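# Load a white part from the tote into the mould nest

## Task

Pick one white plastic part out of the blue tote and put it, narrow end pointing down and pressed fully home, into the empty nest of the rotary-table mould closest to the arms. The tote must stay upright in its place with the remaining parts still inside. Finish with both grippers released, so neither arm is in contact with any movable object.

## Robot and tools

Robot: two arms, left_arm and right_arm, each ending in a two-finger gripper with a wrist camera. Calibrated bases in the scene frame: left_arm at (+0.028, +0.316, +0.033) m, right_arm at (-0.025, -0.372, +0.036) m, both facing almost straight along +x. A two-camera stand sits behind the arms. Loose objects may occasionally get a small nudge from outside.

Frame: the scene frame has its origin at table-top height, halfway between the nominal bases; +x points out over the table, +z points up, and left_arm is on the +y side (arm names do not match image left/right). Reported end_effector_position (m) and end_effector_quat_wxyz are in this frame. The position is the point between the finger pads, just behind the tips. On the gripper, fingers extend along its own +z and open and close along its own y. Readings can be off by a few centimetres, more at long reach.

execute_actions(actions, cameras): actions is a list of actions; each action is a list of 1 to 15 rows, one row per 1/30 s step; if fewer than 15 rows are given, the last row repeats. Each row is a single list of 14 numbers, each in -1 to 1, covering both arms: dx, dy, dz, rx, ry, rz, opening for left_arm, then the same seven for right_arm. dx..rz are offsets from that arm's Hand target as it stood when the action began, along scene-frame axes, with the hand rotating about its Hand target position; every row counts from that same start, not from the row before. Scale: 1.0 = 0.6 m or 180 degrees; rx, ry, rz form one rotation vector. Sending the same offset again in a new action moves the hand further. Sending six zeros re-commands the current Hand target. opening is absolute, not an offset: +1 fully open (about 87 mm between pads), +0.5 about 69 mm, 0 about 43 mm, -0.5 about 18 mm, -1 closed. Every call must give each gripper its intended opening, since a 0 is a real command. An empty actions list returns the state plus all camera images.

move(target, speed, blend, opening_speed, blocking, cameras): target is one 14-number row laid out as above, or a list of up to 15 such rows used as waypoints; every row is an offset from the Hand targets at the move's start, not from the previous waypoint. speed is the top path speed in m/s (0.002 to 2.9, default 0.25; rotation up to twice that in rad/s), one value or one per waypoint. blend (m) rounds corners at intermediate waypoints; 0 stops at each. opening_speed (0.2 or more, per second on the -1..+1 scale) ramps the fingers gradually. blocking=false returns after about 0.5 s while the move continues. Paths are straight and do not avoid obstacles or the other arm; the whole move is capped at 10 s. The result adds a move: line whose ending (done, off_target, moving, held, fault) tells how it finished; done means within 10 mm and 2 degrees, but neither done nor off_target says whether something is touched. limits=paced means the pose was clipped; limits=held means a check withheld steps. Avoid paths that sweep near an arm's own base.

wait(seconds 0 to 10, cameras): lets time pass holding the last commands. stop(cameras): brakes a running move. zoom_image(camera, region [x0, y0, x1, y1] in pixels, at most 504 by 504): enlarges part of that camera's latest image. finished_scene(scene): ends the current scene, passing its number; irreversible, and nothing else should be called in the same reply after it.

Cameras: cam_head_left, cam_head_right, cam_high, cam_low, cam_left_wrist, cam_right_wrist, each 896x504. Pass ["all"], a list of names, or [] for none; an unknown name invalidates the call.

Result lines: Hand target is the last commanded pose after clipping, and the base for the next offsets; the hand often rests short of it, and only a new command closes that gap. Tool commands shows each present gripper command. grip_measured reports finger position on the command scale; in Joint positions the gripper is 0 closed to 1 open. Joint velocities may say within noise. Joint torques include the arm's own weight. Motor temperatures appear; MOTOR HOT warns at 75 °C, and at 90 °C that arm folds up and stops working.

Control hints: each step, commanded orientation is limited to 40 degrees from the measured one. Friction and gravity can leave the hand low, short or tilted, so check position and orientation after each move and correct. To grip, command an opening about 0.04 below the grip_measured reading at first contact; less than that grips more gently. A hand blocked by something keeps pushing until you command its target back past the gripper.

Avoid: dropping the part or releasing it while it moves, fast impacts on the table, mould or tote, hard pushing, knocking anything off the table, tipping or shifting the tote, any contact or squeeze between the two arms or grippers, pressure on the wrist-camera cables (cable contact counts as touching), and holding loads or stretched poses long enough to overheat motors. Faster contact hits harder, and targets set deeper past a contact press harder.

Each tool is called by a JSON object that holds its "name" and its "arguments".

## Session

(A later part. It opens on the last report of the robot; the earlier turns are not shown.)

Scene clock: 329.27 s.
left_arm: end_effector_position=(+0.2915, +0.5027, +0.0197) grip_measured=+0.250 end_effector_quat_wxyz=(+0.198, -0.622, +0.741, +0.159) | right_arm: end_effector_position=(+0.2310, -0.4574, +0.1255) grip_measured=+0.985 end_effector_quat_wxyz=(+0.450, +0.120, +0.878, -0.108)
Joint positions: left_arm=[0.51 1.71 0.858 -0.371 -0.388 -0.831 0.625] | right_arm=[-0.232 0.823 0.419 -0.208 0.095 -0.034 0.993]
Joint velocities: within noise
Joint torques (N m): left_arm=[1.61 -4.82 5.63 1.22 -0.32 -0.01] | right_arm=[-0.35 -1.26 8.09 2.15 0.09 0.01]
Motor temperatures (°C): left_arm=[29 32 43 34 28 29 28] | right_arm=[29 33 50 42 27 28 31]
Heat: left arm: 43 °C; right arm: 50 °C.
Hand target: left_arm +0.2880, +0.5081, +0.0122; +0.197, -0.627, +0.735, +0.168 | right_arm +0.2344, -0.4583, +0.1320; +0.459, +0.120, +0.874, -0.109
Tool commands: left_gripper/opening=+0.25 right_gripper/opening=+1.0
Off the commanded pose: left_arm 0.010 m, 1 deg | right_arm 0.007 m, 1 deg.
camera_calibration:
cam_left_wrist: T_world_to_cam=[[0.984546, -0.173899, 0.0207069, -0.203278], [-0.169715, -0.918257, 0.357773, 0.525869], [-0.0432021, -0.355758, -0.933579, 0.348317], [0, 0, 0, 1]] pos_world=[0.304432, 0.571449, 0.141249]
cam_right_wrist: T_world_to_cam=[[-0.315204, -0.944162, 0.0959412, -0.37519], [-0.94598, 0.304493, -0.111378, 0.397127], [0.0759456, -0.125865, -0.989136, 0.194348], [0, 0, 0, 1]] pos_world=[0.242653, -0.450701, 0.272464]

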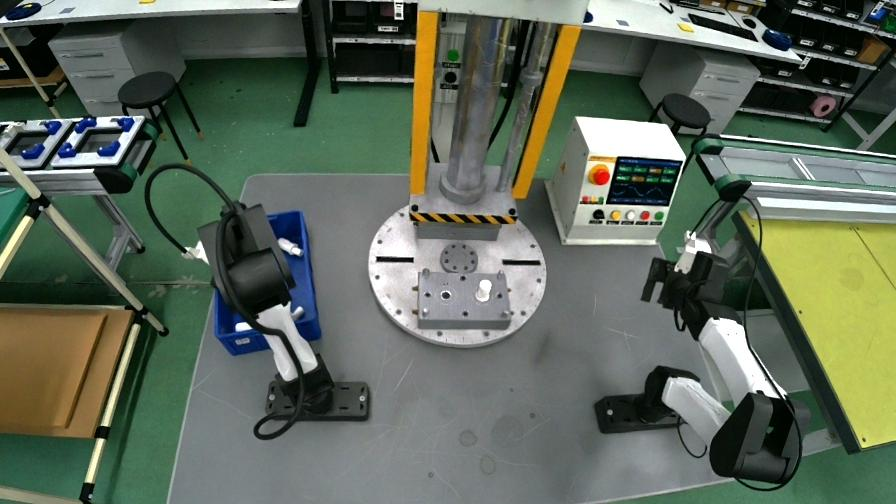

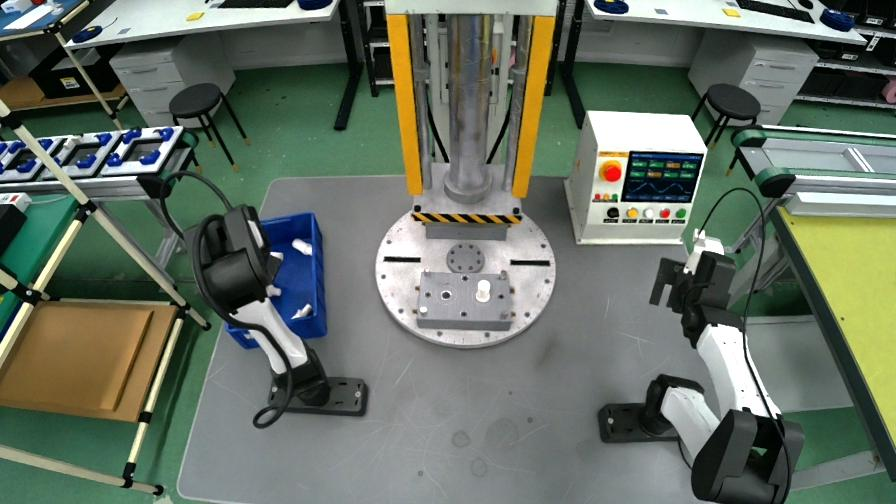

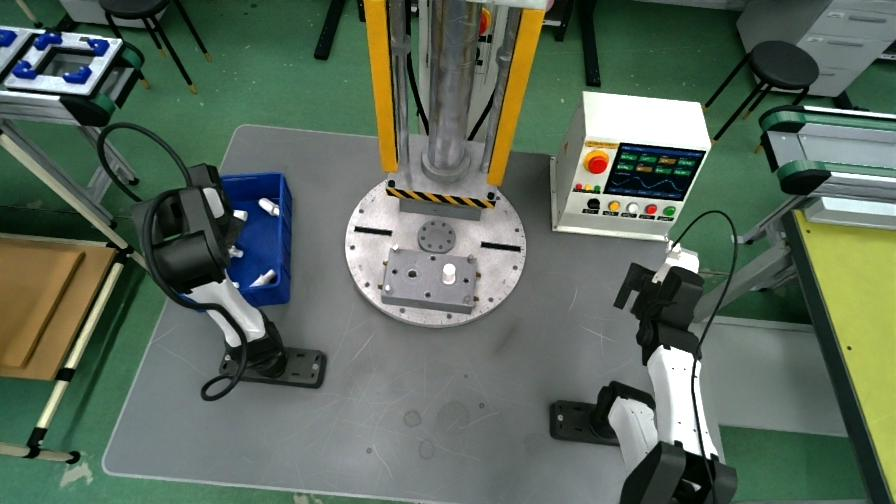

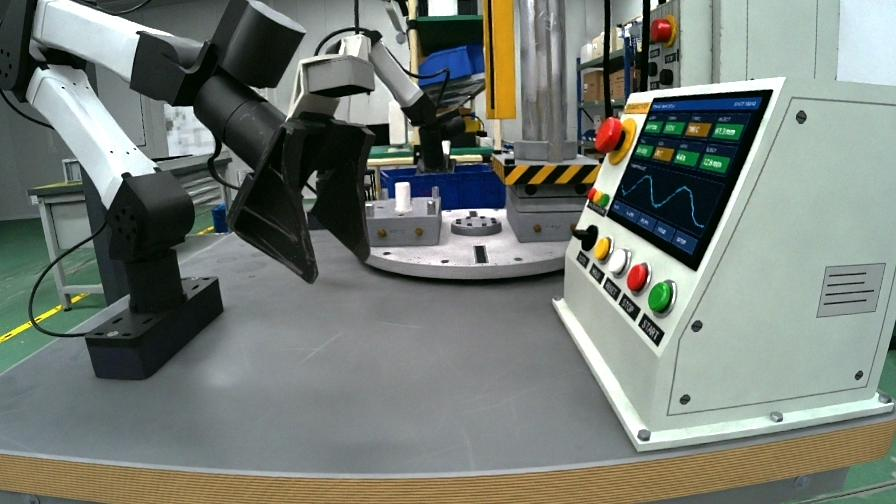

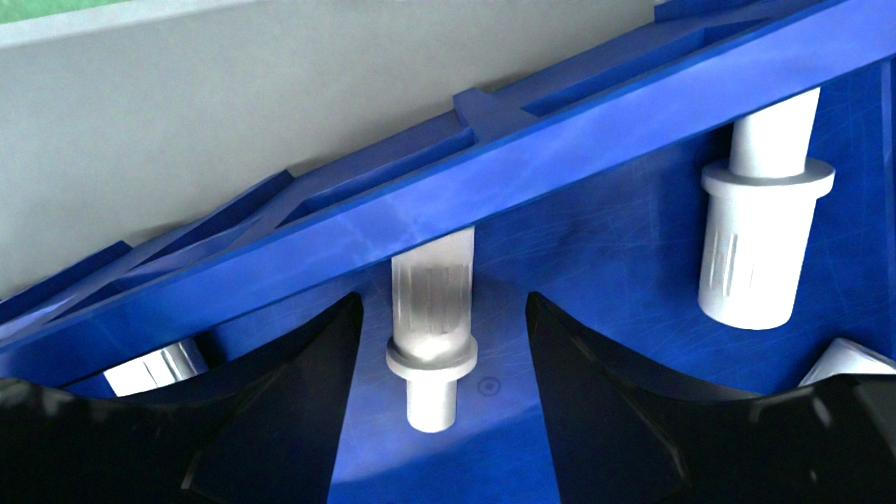

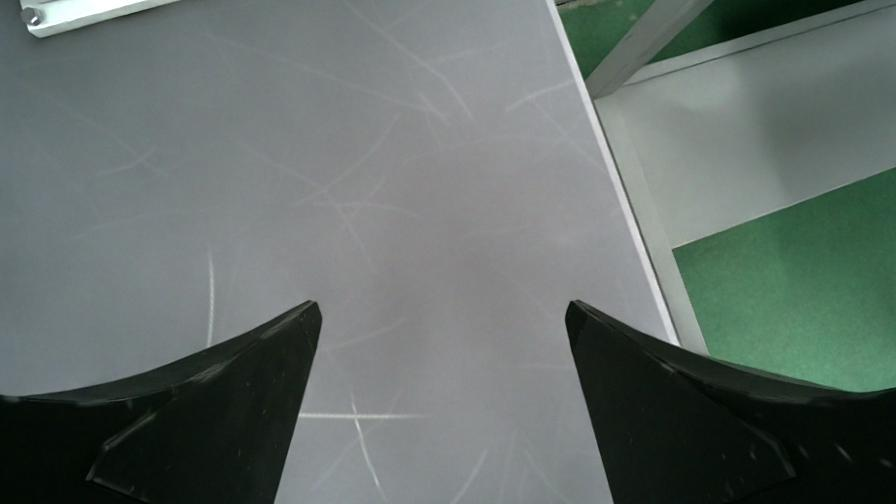

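{"name": "move", "arguments": {"target": [0, 0.0258, -0.002, 0, 0, 0, 0.25, 0, 0, 0, 0, 0, 0, 1], "speed": 0.05, "cameras": ["cam_left_wrist", "cam_head_right", "cam_low"]}}

{"name": "zoom_image", "arguments": {"camera": "cam_left_wrist", "region": [340, 220, 540, 440]}}

Scene clock: 364.37 s.
left_arm: end_effector_position=(+0.2886, +0.5187, +0.0177) grip_measured=+0.250 end_effector_quat_wxyz=(+0.204, -0.623, +0.736, +0.167) | right_arm: end_effector_position=(+0.2310, -0.4574, +0.1255) grip_measured=+0.985 end_effector_quat_wxyz=(+0.450, +0.120, +0.878, -0.108)
Joint positions: left_arm=[0.551 1.727 0.86 -0.333 -0.392 -0.791 0.625] | right_arm=[-0.232 0.823 0.419 -0.208 0.095 -0.034 0.993]
Joint torques (N m): left_arm=[1.96 -4.21 7.68 1.08 -0.11 0.04] | right_arm=[-0.21 -1.26 8.16 2.09 0.08 0.02]
Heat: left arm: 42 °C; right arm: 50 °C.
Hand target: left_arm +0.2879, +0.5235, +0.0110; +0.197, -0.627, +0.735, +0.168 | right_arm +0.2344, -0.4583, +0.1320; +0.459, +0.120, +0.874, -0.109
Off the commanded pose: left_arm 0.008 m, 1 deg | right_arm 0.007 m, 1 deg.
move: done
camera_calibration:
cam_left_wrist: T_world_to_cam=[[0.985964, -0.166064, 0.0172818, -0.202089], [-0.161991, -0.926413, 0.339879, 0.542944], [-0.0404315, -0.337907, -0.940311, 0.342198], [0, 0, 0, 1]] pos_world=[0.30104, 0.585062, 0.14073]
Images, in order (width x height): cam_head_right 896x504, cam_low 896x504, cam_left_wrist 896x504.

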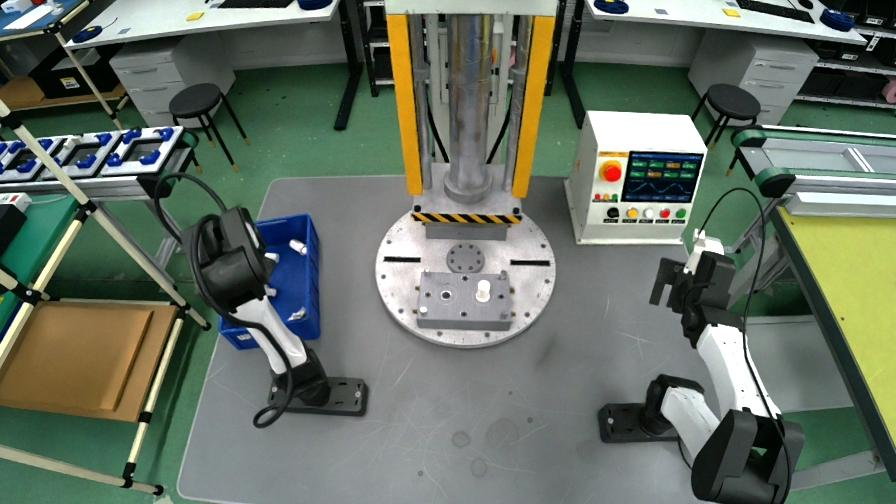

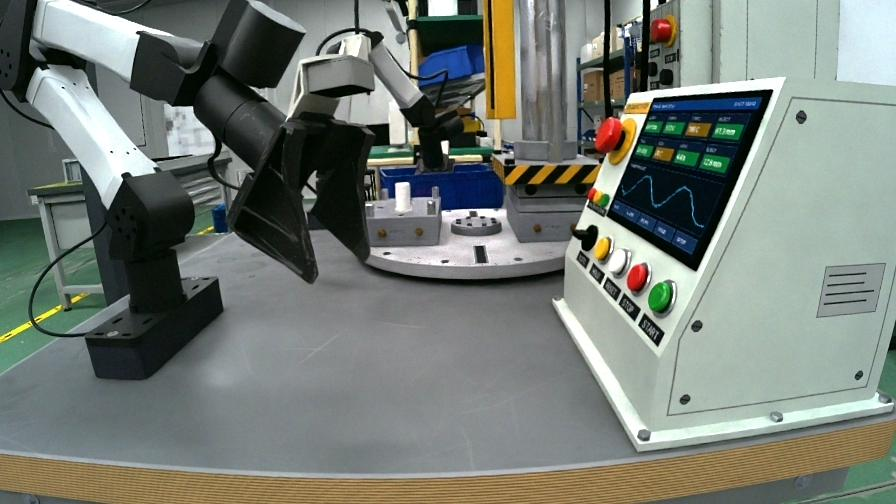

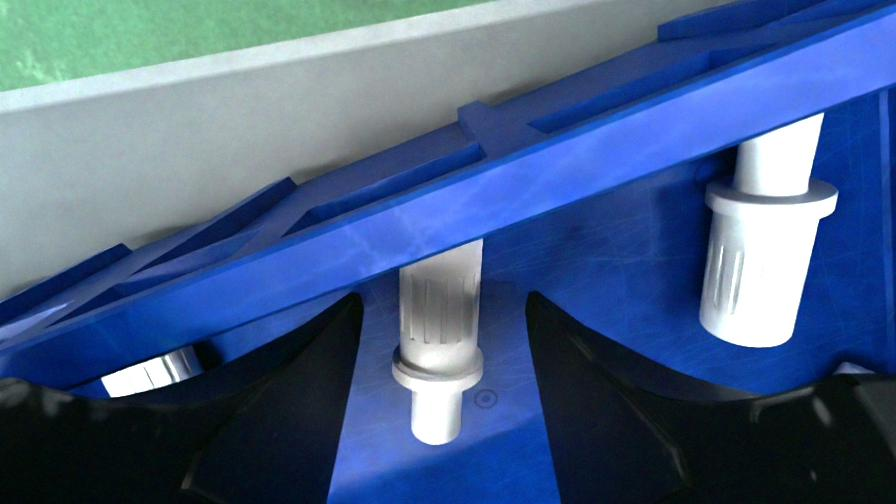

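Scaled by 2.291 from the camera's 896x504 image, which has a finer 1280x720 frame.

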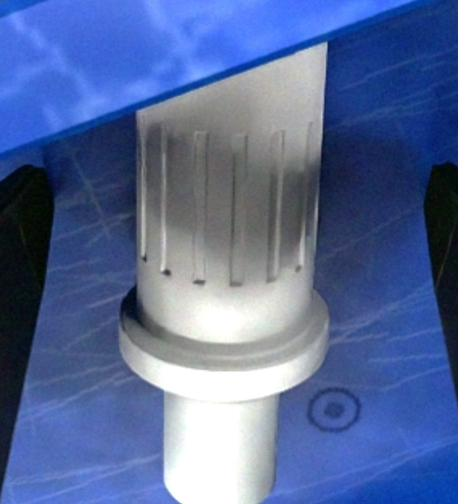

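{"name": "move", "arguments": {"target": [-0.0132, -0.0675, -0.0033, 0, 0, 0, 0.25, 0, 0, 0, 0, 0, 0, 1], "speed": 0.06, "cameras": ["cam_left_wrist", "cam_head_right", "cam_head_left"]}}

{"name": "zoom_image", "arguments": {"camera": "cam_left_wrist", "region": [340, 220, 540, 440]}}

Scene clock: 484.07 s.
left_arm: end_effector_position=(+0.2889, +0.4991, +0.0163) grip_measured=+0.250 end_effector_quat_wxyz=(+0.219, -0.625, +0.727, +0.181) | right_arm: end_effector_position=(+0.2310, -0.4574, +0.1255) grip_measured=+0.985 end_effector_quat_wxyz=(+0.450, +0.120, +0.878, -0.108)
Joint positions: left_arm=[0.47 1.692 0.8 -0.315 -0.456 -0.876 0.625] | right_arm=[-0.232 0.823 0.419 -0.208 0.095 -0.034 0.993]
Joint torques (N m): left_arm=[-0.36 -6.83 4.16 0.61 0.11 -0.22] | right_arm=[-0.39 -1.24 8.16 2.15 0.07 0.03]
Heat: left arm: 45 °C; right arm: 51 °C.
Hand target: left_arm +0.2800, +0.4831, +0.0090; +0.197, -0.627, +0.735, +0.168 | right_arm +0.2344, -0.4583, +0.1320; +0.459, +0.120, +0.874, -0.109
Off the commanded pose: left_arm 0.020 m, 3 deg | right_arm 0.007 m, 1 deg.
move: off_target (left_arm)
camera_calibration:
cam_left_wrist: T_world_to_cam=[[0.988078, -0.152488, 0.0212146, -0.213089], [-0.151786, -0.941789, 0.299991, 0.530677], [-0.0257655, -0.299635, -0.953706, 0.311077], [0, 0, 0, 1]] pos_world=[0.299113, 0.560502, 0.141998]
Images, in order (width x height): cam_head_left 896x504, cam_head_right 896x504, cam_left_wrist 896x504.

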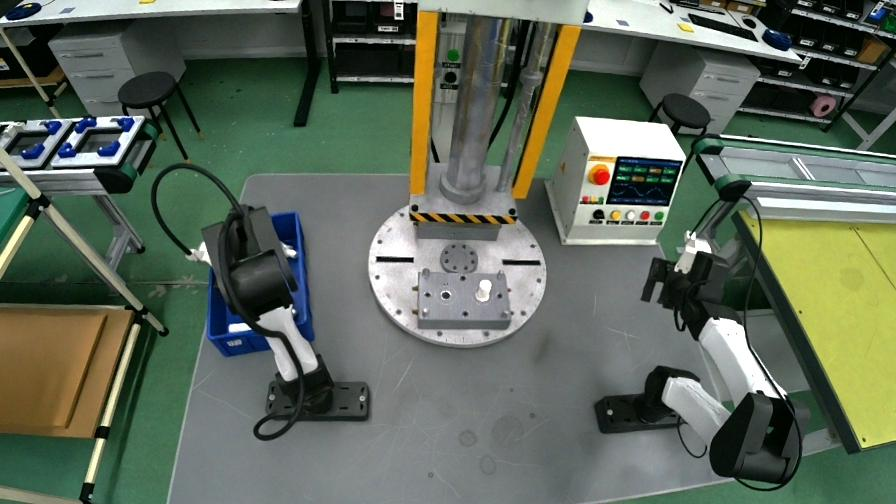

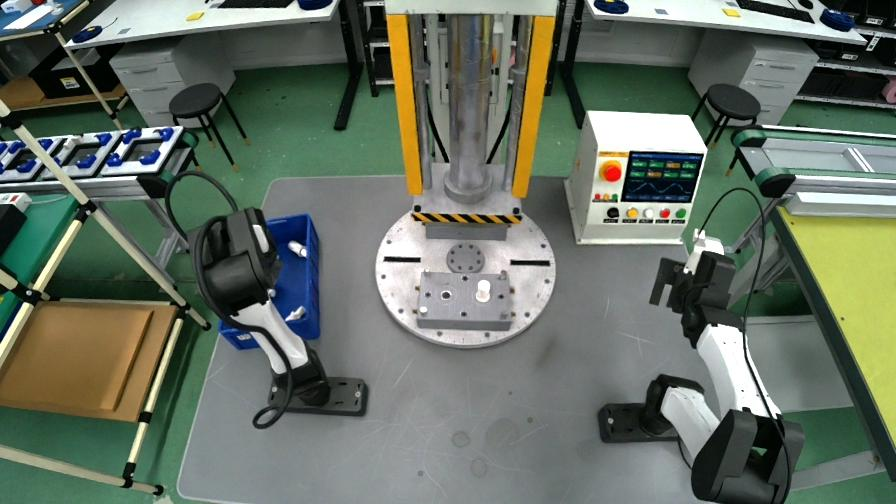

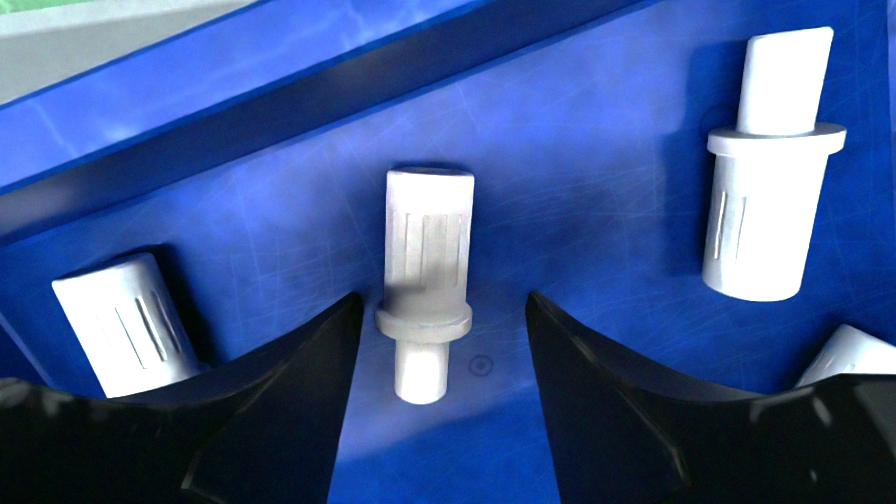

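Scaled by 2.291 from the camera's 896x504 image, which has a finer 1280x720 frame.

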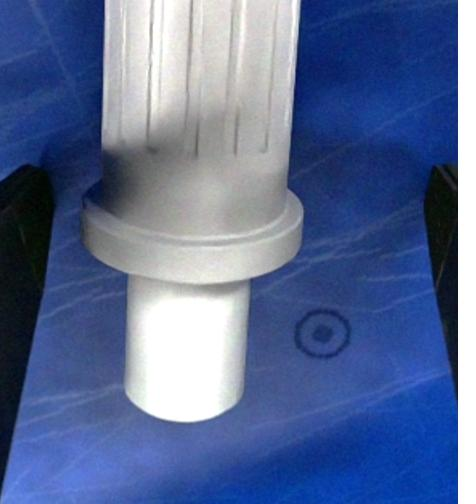

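{"name": "zoom_image", "arguments": {"camera": "cam_head_left", "region": [150, 160, 380, 430]}}

{"name": "zoom_image", "arguments": {"camera": "cam_head_right", "region": [150, 160, 380, 430]}}

Scaled by 1.867 from the camera's 896x504 image, which has a finer 1280x720 frame.

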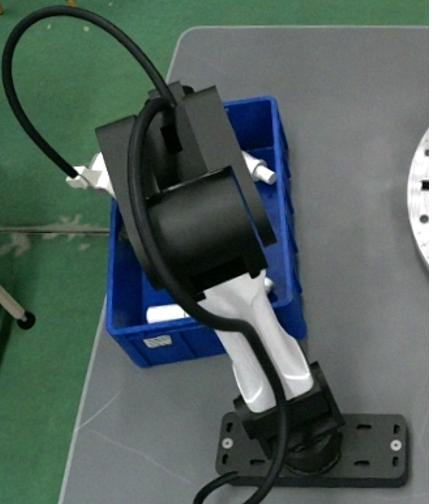

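Scaled by 1.867 from the camera's 896x504 image, which has a finer 1280x720 frame.

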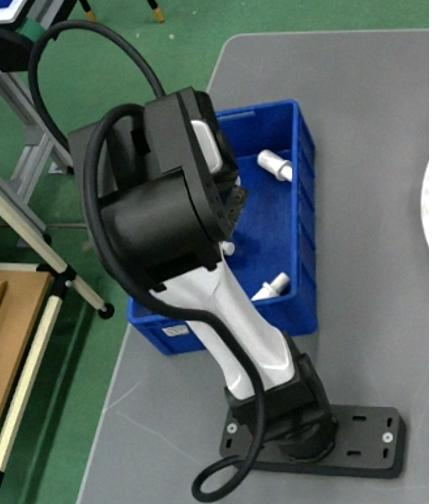

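{"name": "move", "arguments": {"target": [-0.012, -0.02, 0.001, 0, 0, 0, 0.25, 0, 0, 0, 0, 0, 0, 1], "speed": 0.06, "cameras": ["cam_left_wrist"]}}

{"name": "zoom_image", "arguments": {"camera": "cam_left_wrist", "region": [340, 220, 540, 440]}}

Scene clock: 537.47 s.
left_arm: end_effector_position=(+0.2856, +0.4865, +0.0169) grip_measured=+0.250 end_effector_quat_wxyz=(+0.224, -0.626, +0.726, +0.175) | right_arm: end_effector_position=(+0.2310, -0.4574, +0.1255) grip_measured=+0.985 end_effector_quat_wxyz=(+0.450, +0.120, +0.878, -0.108)
Joint positions: left_arm=[0.44 1.653 0.76 -0.315 -0.458 -0.911 0.625] | right_arm=[-0.232 0.823 0.419 -0.208 0.095 -0.034 0.993]
Joint torques (N m): left_arm=[-0.32 -6.57 4.15 0.5 0.04 -0.18] | right_arm=[-0.32 -1.31 8.17 2.14 0.09 0]
Heat: left arm: 41 °C; right arm: 51 °C.
Hand target: left_arm +0.2729, +0.4710, +0.0097; +0.197, -0.627, +0.735, +0.168 | right_arm +0.2344, -0.4583, +0.1320; +0.459, +0.120, +0.874, -0.109
Off the commanded pose: left_arm 0.021 m, 3 deg | right_arm 0.007 m, 1 deg.
move: off_target (left_arm)
camera_calibration:
cam_left_wrist: T_world_to_cam=[[0.987472, -0.153392, 0.0370153, -0.211397], [-0.157394, -0.940781, 0.300265, 0.519255], [-0.0112348, -0.302329, -0.953137, 0.304986], [0, 0, 0, 1]] pos_world=[0.293903, 0.548285, 0.142604]
Images, in order (width x height): cam_left_wrist 896x504.

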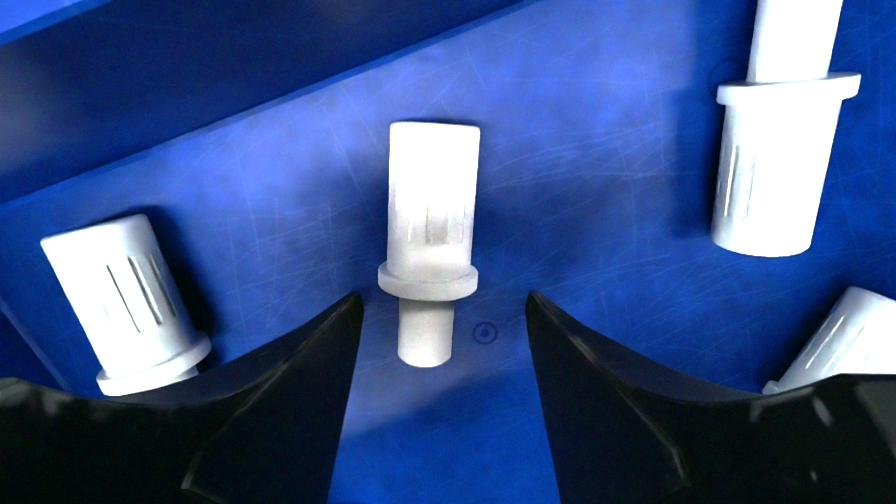

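Scaled by 2.291 from the camera's 896x504 image, which has a finer 1280x720 frame.

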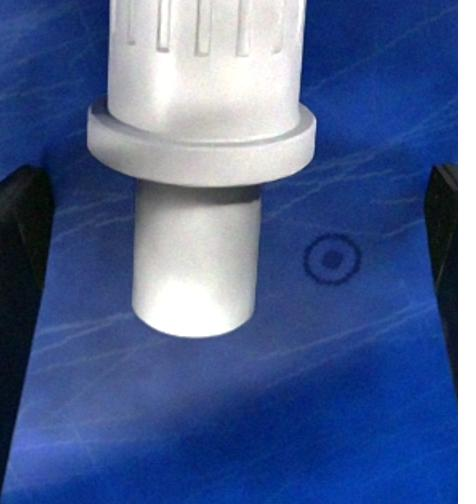

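{"name": "move", "arguments": {"target": [-0.010, 0.001, 0.0, 0, 0, -0.019, 0.25, 0, 0, 0, 0, 0, 0, 1], "speed": 0.05, "cameras": ["cam_left_wrist"]}}

{"name": "zoom_image", "arguments": {"camera": "cam_left_wrist", "region": [340, 220, 540, 440]}}

Scene clock: 554.50 s.
left_arm: end_effector_position=(+0.2807, +0.4816, +0.0171) grip_measured=+0.250 end_effector_quat_wxyz=(+0.227, -0.607, +0.743, +0.168) | right_arm: end_effector_position=(+0.2310, -0.4574, +0.1255) grip_measured=+0.985 end_effector_quat_wxyz=(+0.450, +0.120, +0.878, -0.108)
Joint positions: left_arm=[0.44 1.618 0.721 -0.29 -0.436 -0.857 0.625] | right_arm=[-0.232 0.823 0.419 -0.208 0.095 -0.034 0.993]
Joint torques (N m): left_arm=[1.06 -6.27 4.05 0.69 0.09 0.08] | right_arm=[-0.34 -1.22 8.2 2.15 0.1 0.01]
Motor temperatures (°C): left_arm=[29 37 41 31 27 29 28] | right_arm=[29 32 51 44 27 28 31]
Heat: left arm: 41 °C; right arm: 51 °C.
Hand target: left_arm +0.2669, +0.4716, +0.0097; +0.202, -0.605, +0.753, +0.162 | right_arm +0.2344, -0.4583, +0.1320; +0.459, +0.120, +0.874, -0.109
Off the commanded pose: left_arm 0.019 m, 3 deg | right_arm 0.007 m, 1 deg.
move: off_target (left_arm)
camera_calibration:
cam_left_wrist: T_world_to_cam=[[0.977966, -0.205662, 0.0358561, -0.17947], [-0.206734, -0.930159, 0.303421, 0.522646], [-0.0290505, -0.304149, -0.952182, 0.30945], [0, 0, 0, 1]] pos_world=[0.292554, 0.543353, 0.142506]
Images, in order (width x height): cam_left_wrist 896x504.

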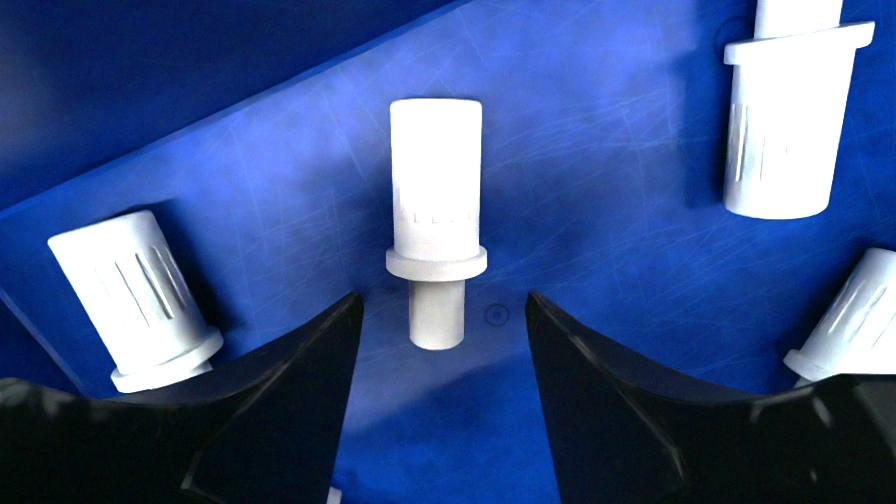

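Scaled by 2.291 from the camera's 896x504 image, which has a finer 1280x720 frame.

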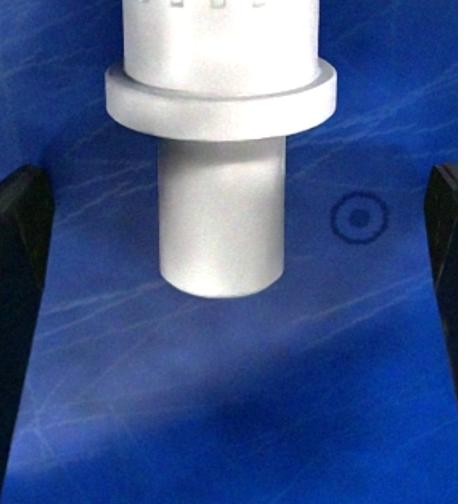

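{"name": "move", "arguments": {"target": [0.002, 0.018, 0.0, 0, 0, 0, 0.25, 0, 0, 0, 0, 0, 0, 1], "speed": 0.05, "cameras": ["cam_left_wrist"]}}

{"name": "zoom_image", "arguments": {"camera": "cam_left_wrist", "region": [340, 220, 540, 440]}}

Scene clock: 566.70 s.
left_arm: end_effector_position=(+0.2795, +0.4831, +0.0165) grip_measured=+0.250 end_effector_quat_wxyz=(+0.222, -0.603, +0.750, +0.158) | right_arm: end_effector_position=(+0.2310, -0.4574, +0.1255) grip_measured=+0.985 end_effector_quat_wxyz=(+0.450, +0.120, +0.878, -0.108)
Joint positions: left_arm=[0.461 1.616 0.721 -0.287 -0.405 -0.824 0.625] | right_arm=[-0.232 0.823 0.419 -0.208 0.095 -0.034 0.993]
Joint torques (N m): left_arm=[2.13 -4.9 5.7 0.81 -0.07 0.05] | right_arm=[-0.25 -1.26 8.21 2.13 0.1 0.05]
Heat: left arm: 41 °C; right arm: 51 °C.
Hand target: left_arm +0.2681, +0.4825, +0.0097; +0.202, -0.605, +0.753, +0.162 | right_arm +0.2344, -0.4583, +0.1320; +0.459, +0.120, +0.874, -0.109
Off the commanded pose: left_arm 0.013 m, 2 deg | right_arm 0.007 m, 1 deg.
move: off_target (left_arm)
camera_calibration:
cam_left_wrist: T_world_to_cam=[[0.974196, -0.222059, 0.0403889, -0.169003], [-0.223081, -0.920148, 0.321811, 0.523313], [-0.0342972, -0.322517, -0.945942, 0.319474], [0, 0, 0, 1]] pos_world=[0.292341, 0.547033, 0.140622]
Images, in order (width x height): cam_left_wrist 896x504.

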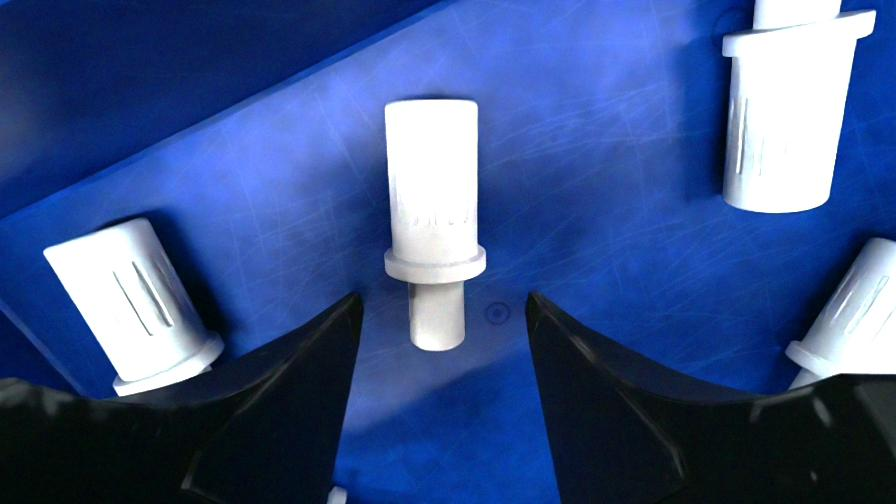

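Scaled by 2.291 from the camera's 896x504 image, which has a finer 1280x720 frame.

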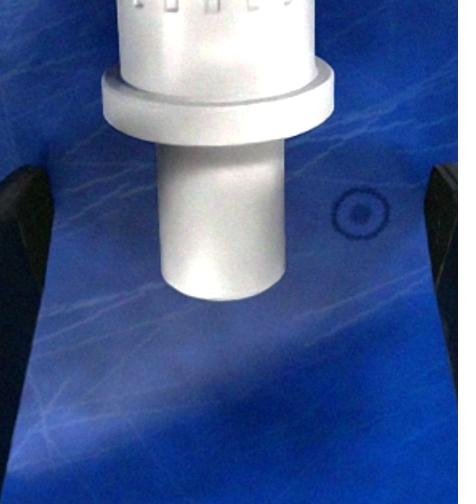

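{"name": "move", "arguments": {"target": [0.002, 0.009, 0.0, 0, 0, 0, 0.25, 0, 0, 0, 0, 0, 0, 1], "speed": 0.05, "cameras": ["cam_left_wrist"]}}

{"name": "zoom_image", "arguments": {"camera": "cam_left_wrist", "region": [340, 220, 540, 440]}}

Scene clock: 576.57 s.
left_arm: end_effector_position=(+0.2794, +0.4847, +0.0168) grip_measured=+0.250 end_effector_quat_wxyz=(+0.220, -0.603, +0.752, +0.152) | right_arm: end_effector_position=(+0.2310, -0.4574, +0.1255) grip_measured=+0.985 end_effector_quat_wxyz=(+0.450, +0.120, +0.878, -0.108)
Joint positions: left_arm=[0.476 1.616 0.725 -0.288 -0.386 -0.81 0.625] | right_arm=[-0.232 0.823 0.419 -0.208 0.095 -0.034 0.993]
Joint torques (N m): left_arm=[2.26 -4.11 6.39 0.89 -0.24 0.11] | right_arm=[-0.27 -1.31 8.05 2.17 0.07 0]
Heat: left arm: 41 °C; right arm: 51 °C.
Hand target: left_arm +0.2693, +0.4878, +0.0097; +0.202, -0.605, +0.753, +0.162 | right_arm +0.2344, -0.4583, +0.1320; +0.459, +0.120, +0.874, -0.109
Off the commanded pose: left_arm 0.013 m, 2 deg | right_arm 0.007 m, 1 deg.
move: off_target (left_arm)
camera_calibration:
cam_left_wrist: T_world_to_cam=[[0.973053, -0.225836, 0.0465492, -0.166566], [-0.228284, -0.915078, 0.332443, 0.523514], [-0.0324814, -0.334111, -0.941974, 0.325401], [0, 0, 0, 1]] pos_world=[0.292157, 0.55016, 0.140234]
Images, in order (width x height): cam_left_wrist 896x504.

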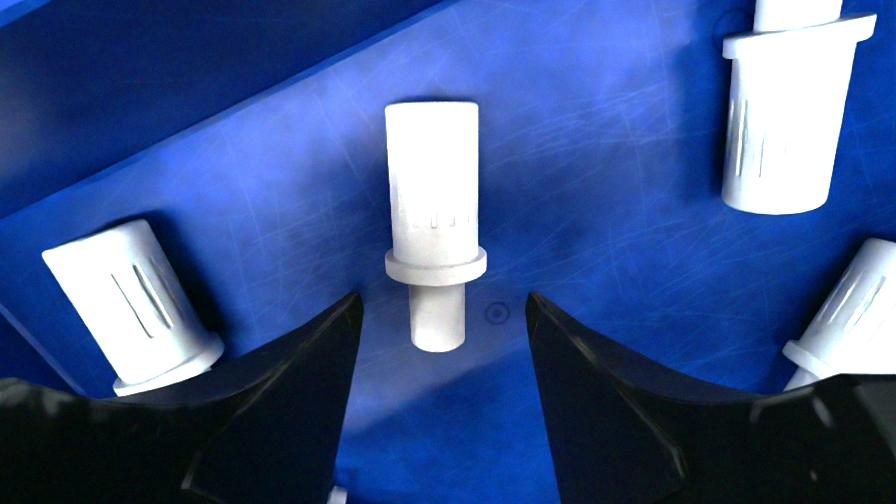

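Scaled by 2.291 from the camera's 896x504 image, which has a finer 1280x720 frame.

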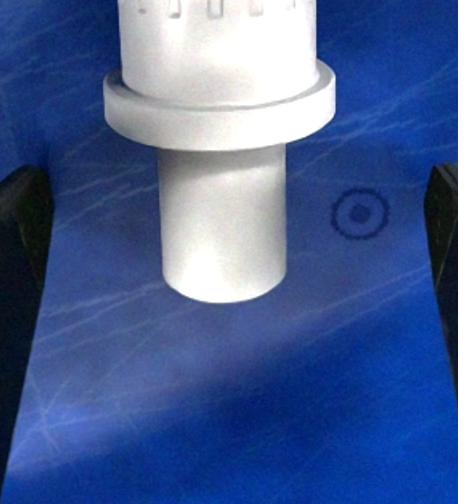

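{"name": "move", "arguments": {"target": [0.0, 0.0, 0.0, 0, 0, 0, -0.62, 0, 0, 0, 0, 0, 0, 1], "speed": 0.05, "opening_speed": 0.4, "cameras": ["cam_left_wrist"]}}

{"name": "zoom_image", "arguments": {"camera": "cam_left_wrist", "region": [340, 220, 540, 440]}}

Scene clock: 589.67 s.
left_arm: end_effector_position=(+0.2696, +0.4884, +0.0159) grip_measured=-0.514 end_effector_quat_wxyz=(+0.208, -0.602, +0.753, +0.166) | right_arm: end_effector_position=(+0.2310, -0.4574, +0.1255) grip_measured=+0.985 end_effector_quat_wxyz=(+0.450, +0.120, +0.878, -0.108)
Joint positions: left_arm=[0.49 1.616 0.725 -0.312 -0.404 -0.795 0.243] | right_arm=[-0.232 0.823 0.419 -0.208 0.095 -0.034 0.993]
Joint torques (N m): left_arm=[1.21 -4.07 6.32 1.1 -0.04 -0.02] | right_arm=[-0.44 -1.28 8.16 2.13 0.09 0.02]
Heat: left arm: 42 °C; right arm: 52 °C.
Hand target: left_arm +0.2693, +0.4878, +0.0097; +0.202, -0.605, +0.753, +0.162 | right_arm +0.2344, -0.4583, +0.1320; +0.459, +0.120, +0.874, -0.109
Off the commanded pose: left_arm 0.006 m, 1 deg | right_arm 0.007 m, 1 deg.
move: done
camera_calibration:
cam_left_wrist: T_world_to_cam=[[0.975718, -0.21883, 0.00934873, -0.159644], [-0.209265, -0.918768, 0.334774, 0.521575], [-0.0646691, -0.328601, -0.942252, 0.331482], [0, 0, 0, 1]] pos_world=[0.286352, 0.553197, 0.139223]
Images, in order (width x height): cam_left_wrist 896x504.

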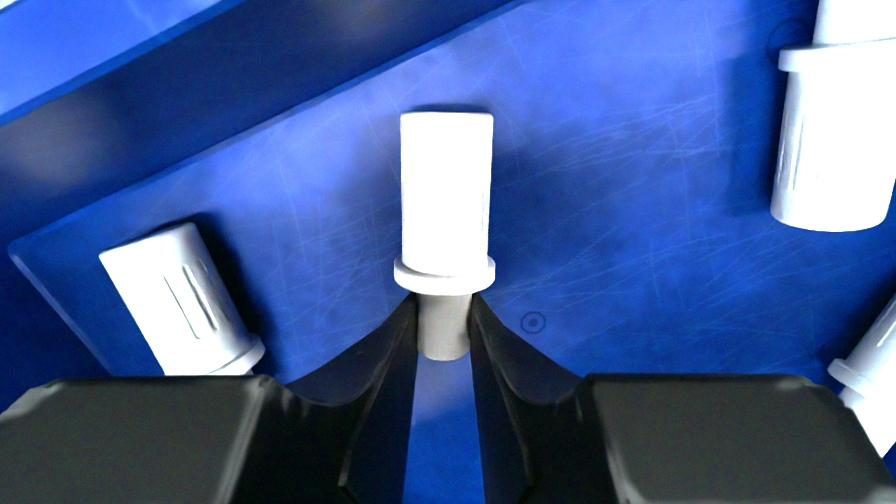

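Scaled by 2.291 from the camera's 896x504 image, which has a finer 1280x720 frame.

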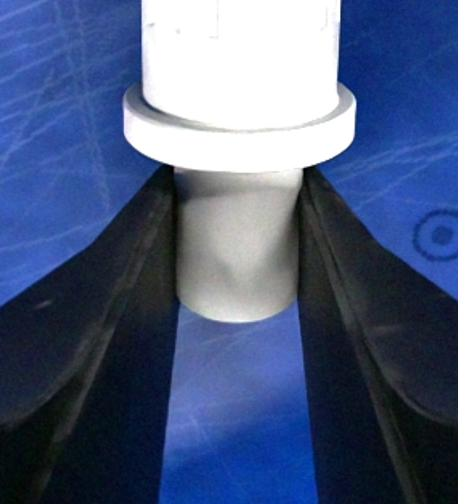

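{"name": "move", "arguments": {"target": [[0, 0, 0.234, 0, 0, 0, -0.62, 0, 0, 0, 0, 0, 0, 1], [0.001, -0.113, 0.434, 0, 0, -0.139, -0.62, 0, 0, 0, 0, 0, 0, 1], [-0.0272, -0.4413, 0.3172, 0, 0, -0.32, -0.62, 0, 0, 0, 0, 0, 0, 1]], "speed": [0.1, 0.2, 0.2], "blend": [0.03, 0.04, 0], "cameras": ["all"]}}

Scene clock: 623.87 s.
left_arm: end_effector_position=(+0.2492, +0.2233, +0.2032) grip_measured=-0.514 end_effector_quat_wxyz=(+0.249, -0.164, +0.954, +0.038) | right_arm: end_effector_position=(+0.2310, -0.4574, +0.1255) grip_measured=+0.985 end_effector_quat_wxyz=(+0.450, +0.120, +0.878, -0.108)
Joint positions: left_arm=[-0.54 1.236 1.199 -1.19 -0.383 -0.826 0.243] | right_arm=[-0.232 0.823 0.419 -0.208 0.095 -0.034 0.993]
Joint torques (N m): left_arm=[0.17 -2.65 6.83 1.1 -0.4 -0.04] | right_arm=[-0.36 -1.24 8.1 2.1 0.07 0.03]
Heat: left arm: 43 °C; right arm: 52 °C.
Hand target: left_arm +0.2530, +0.2231, +0.2000; +0.255, -0.167, +0.951, +0.044 | right_arm +0.2344, -0.4583, +0.1320; +0.459, +0.120, +0.874, -0.109
Off the commanded pose: left_arm 0.005 m, 1 deg | right_arm 0.007 m, 1 deg.
move: done
camera_calibration:
cam_left_wrist: T_world_to_cam=[[0.333925, -0.942407, 0.0190449, 0.119968], [-0.880583, -0.304684, 0.362963, 0.23555], [-0.336257, -0.137973, -0.931609, 0.442391], [0, 0, 0, 1]] pos_world=[0.316118, 0.245866, 0.324354]
cam_right_wrist: T_world_to_cam=[[-0.315204, -0.944162, 0.0959412, -0.37519], [-0.94598, 0.304493, -0.111378, 0.397127], [0.0759456, -0.125865, -0.989136, 0.194348], [0, 0, 0, 1]] pos_world=[0.242653, -0.450701, 0.272464]

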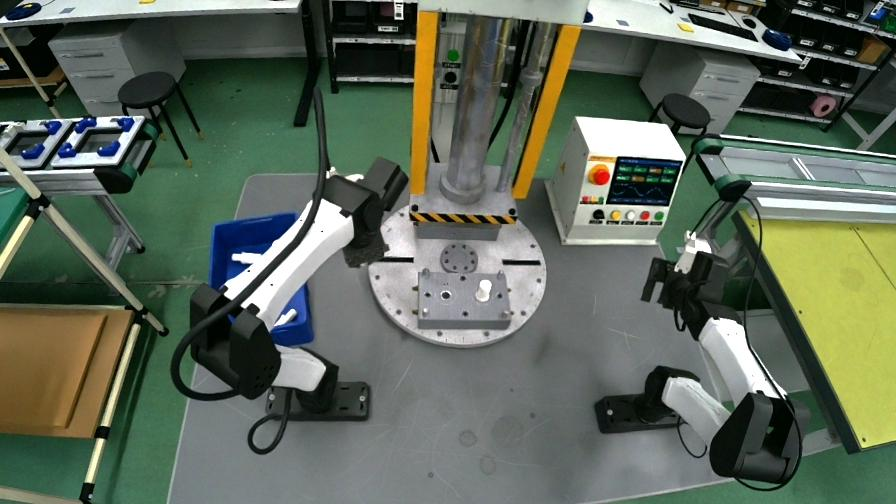

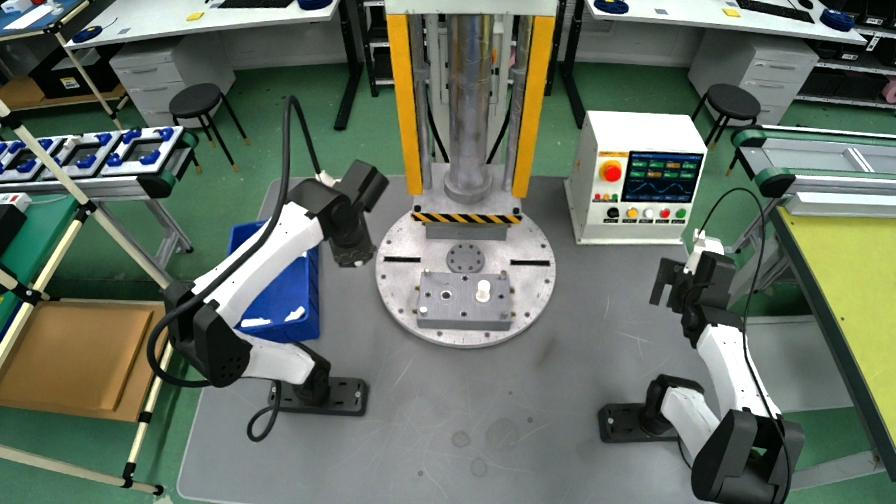

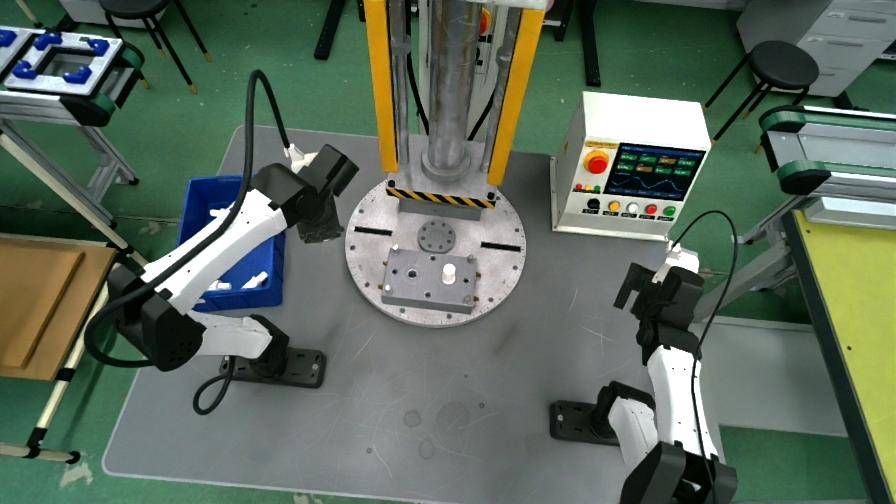

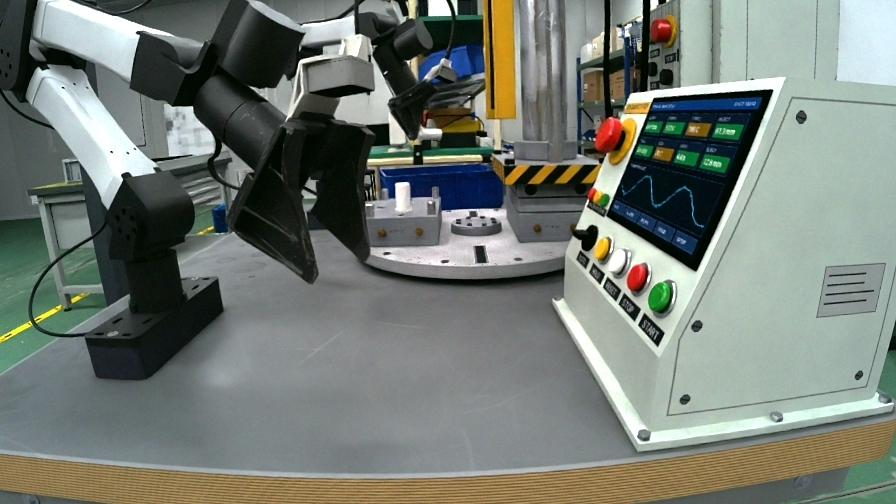

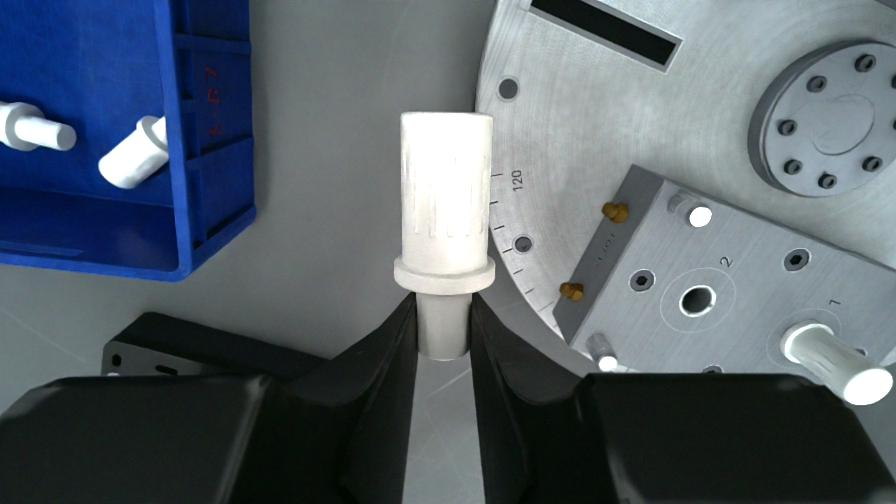

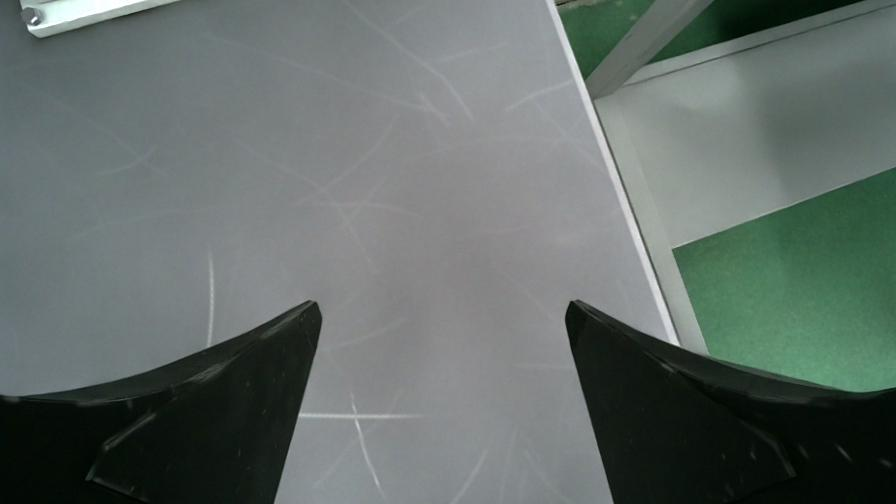

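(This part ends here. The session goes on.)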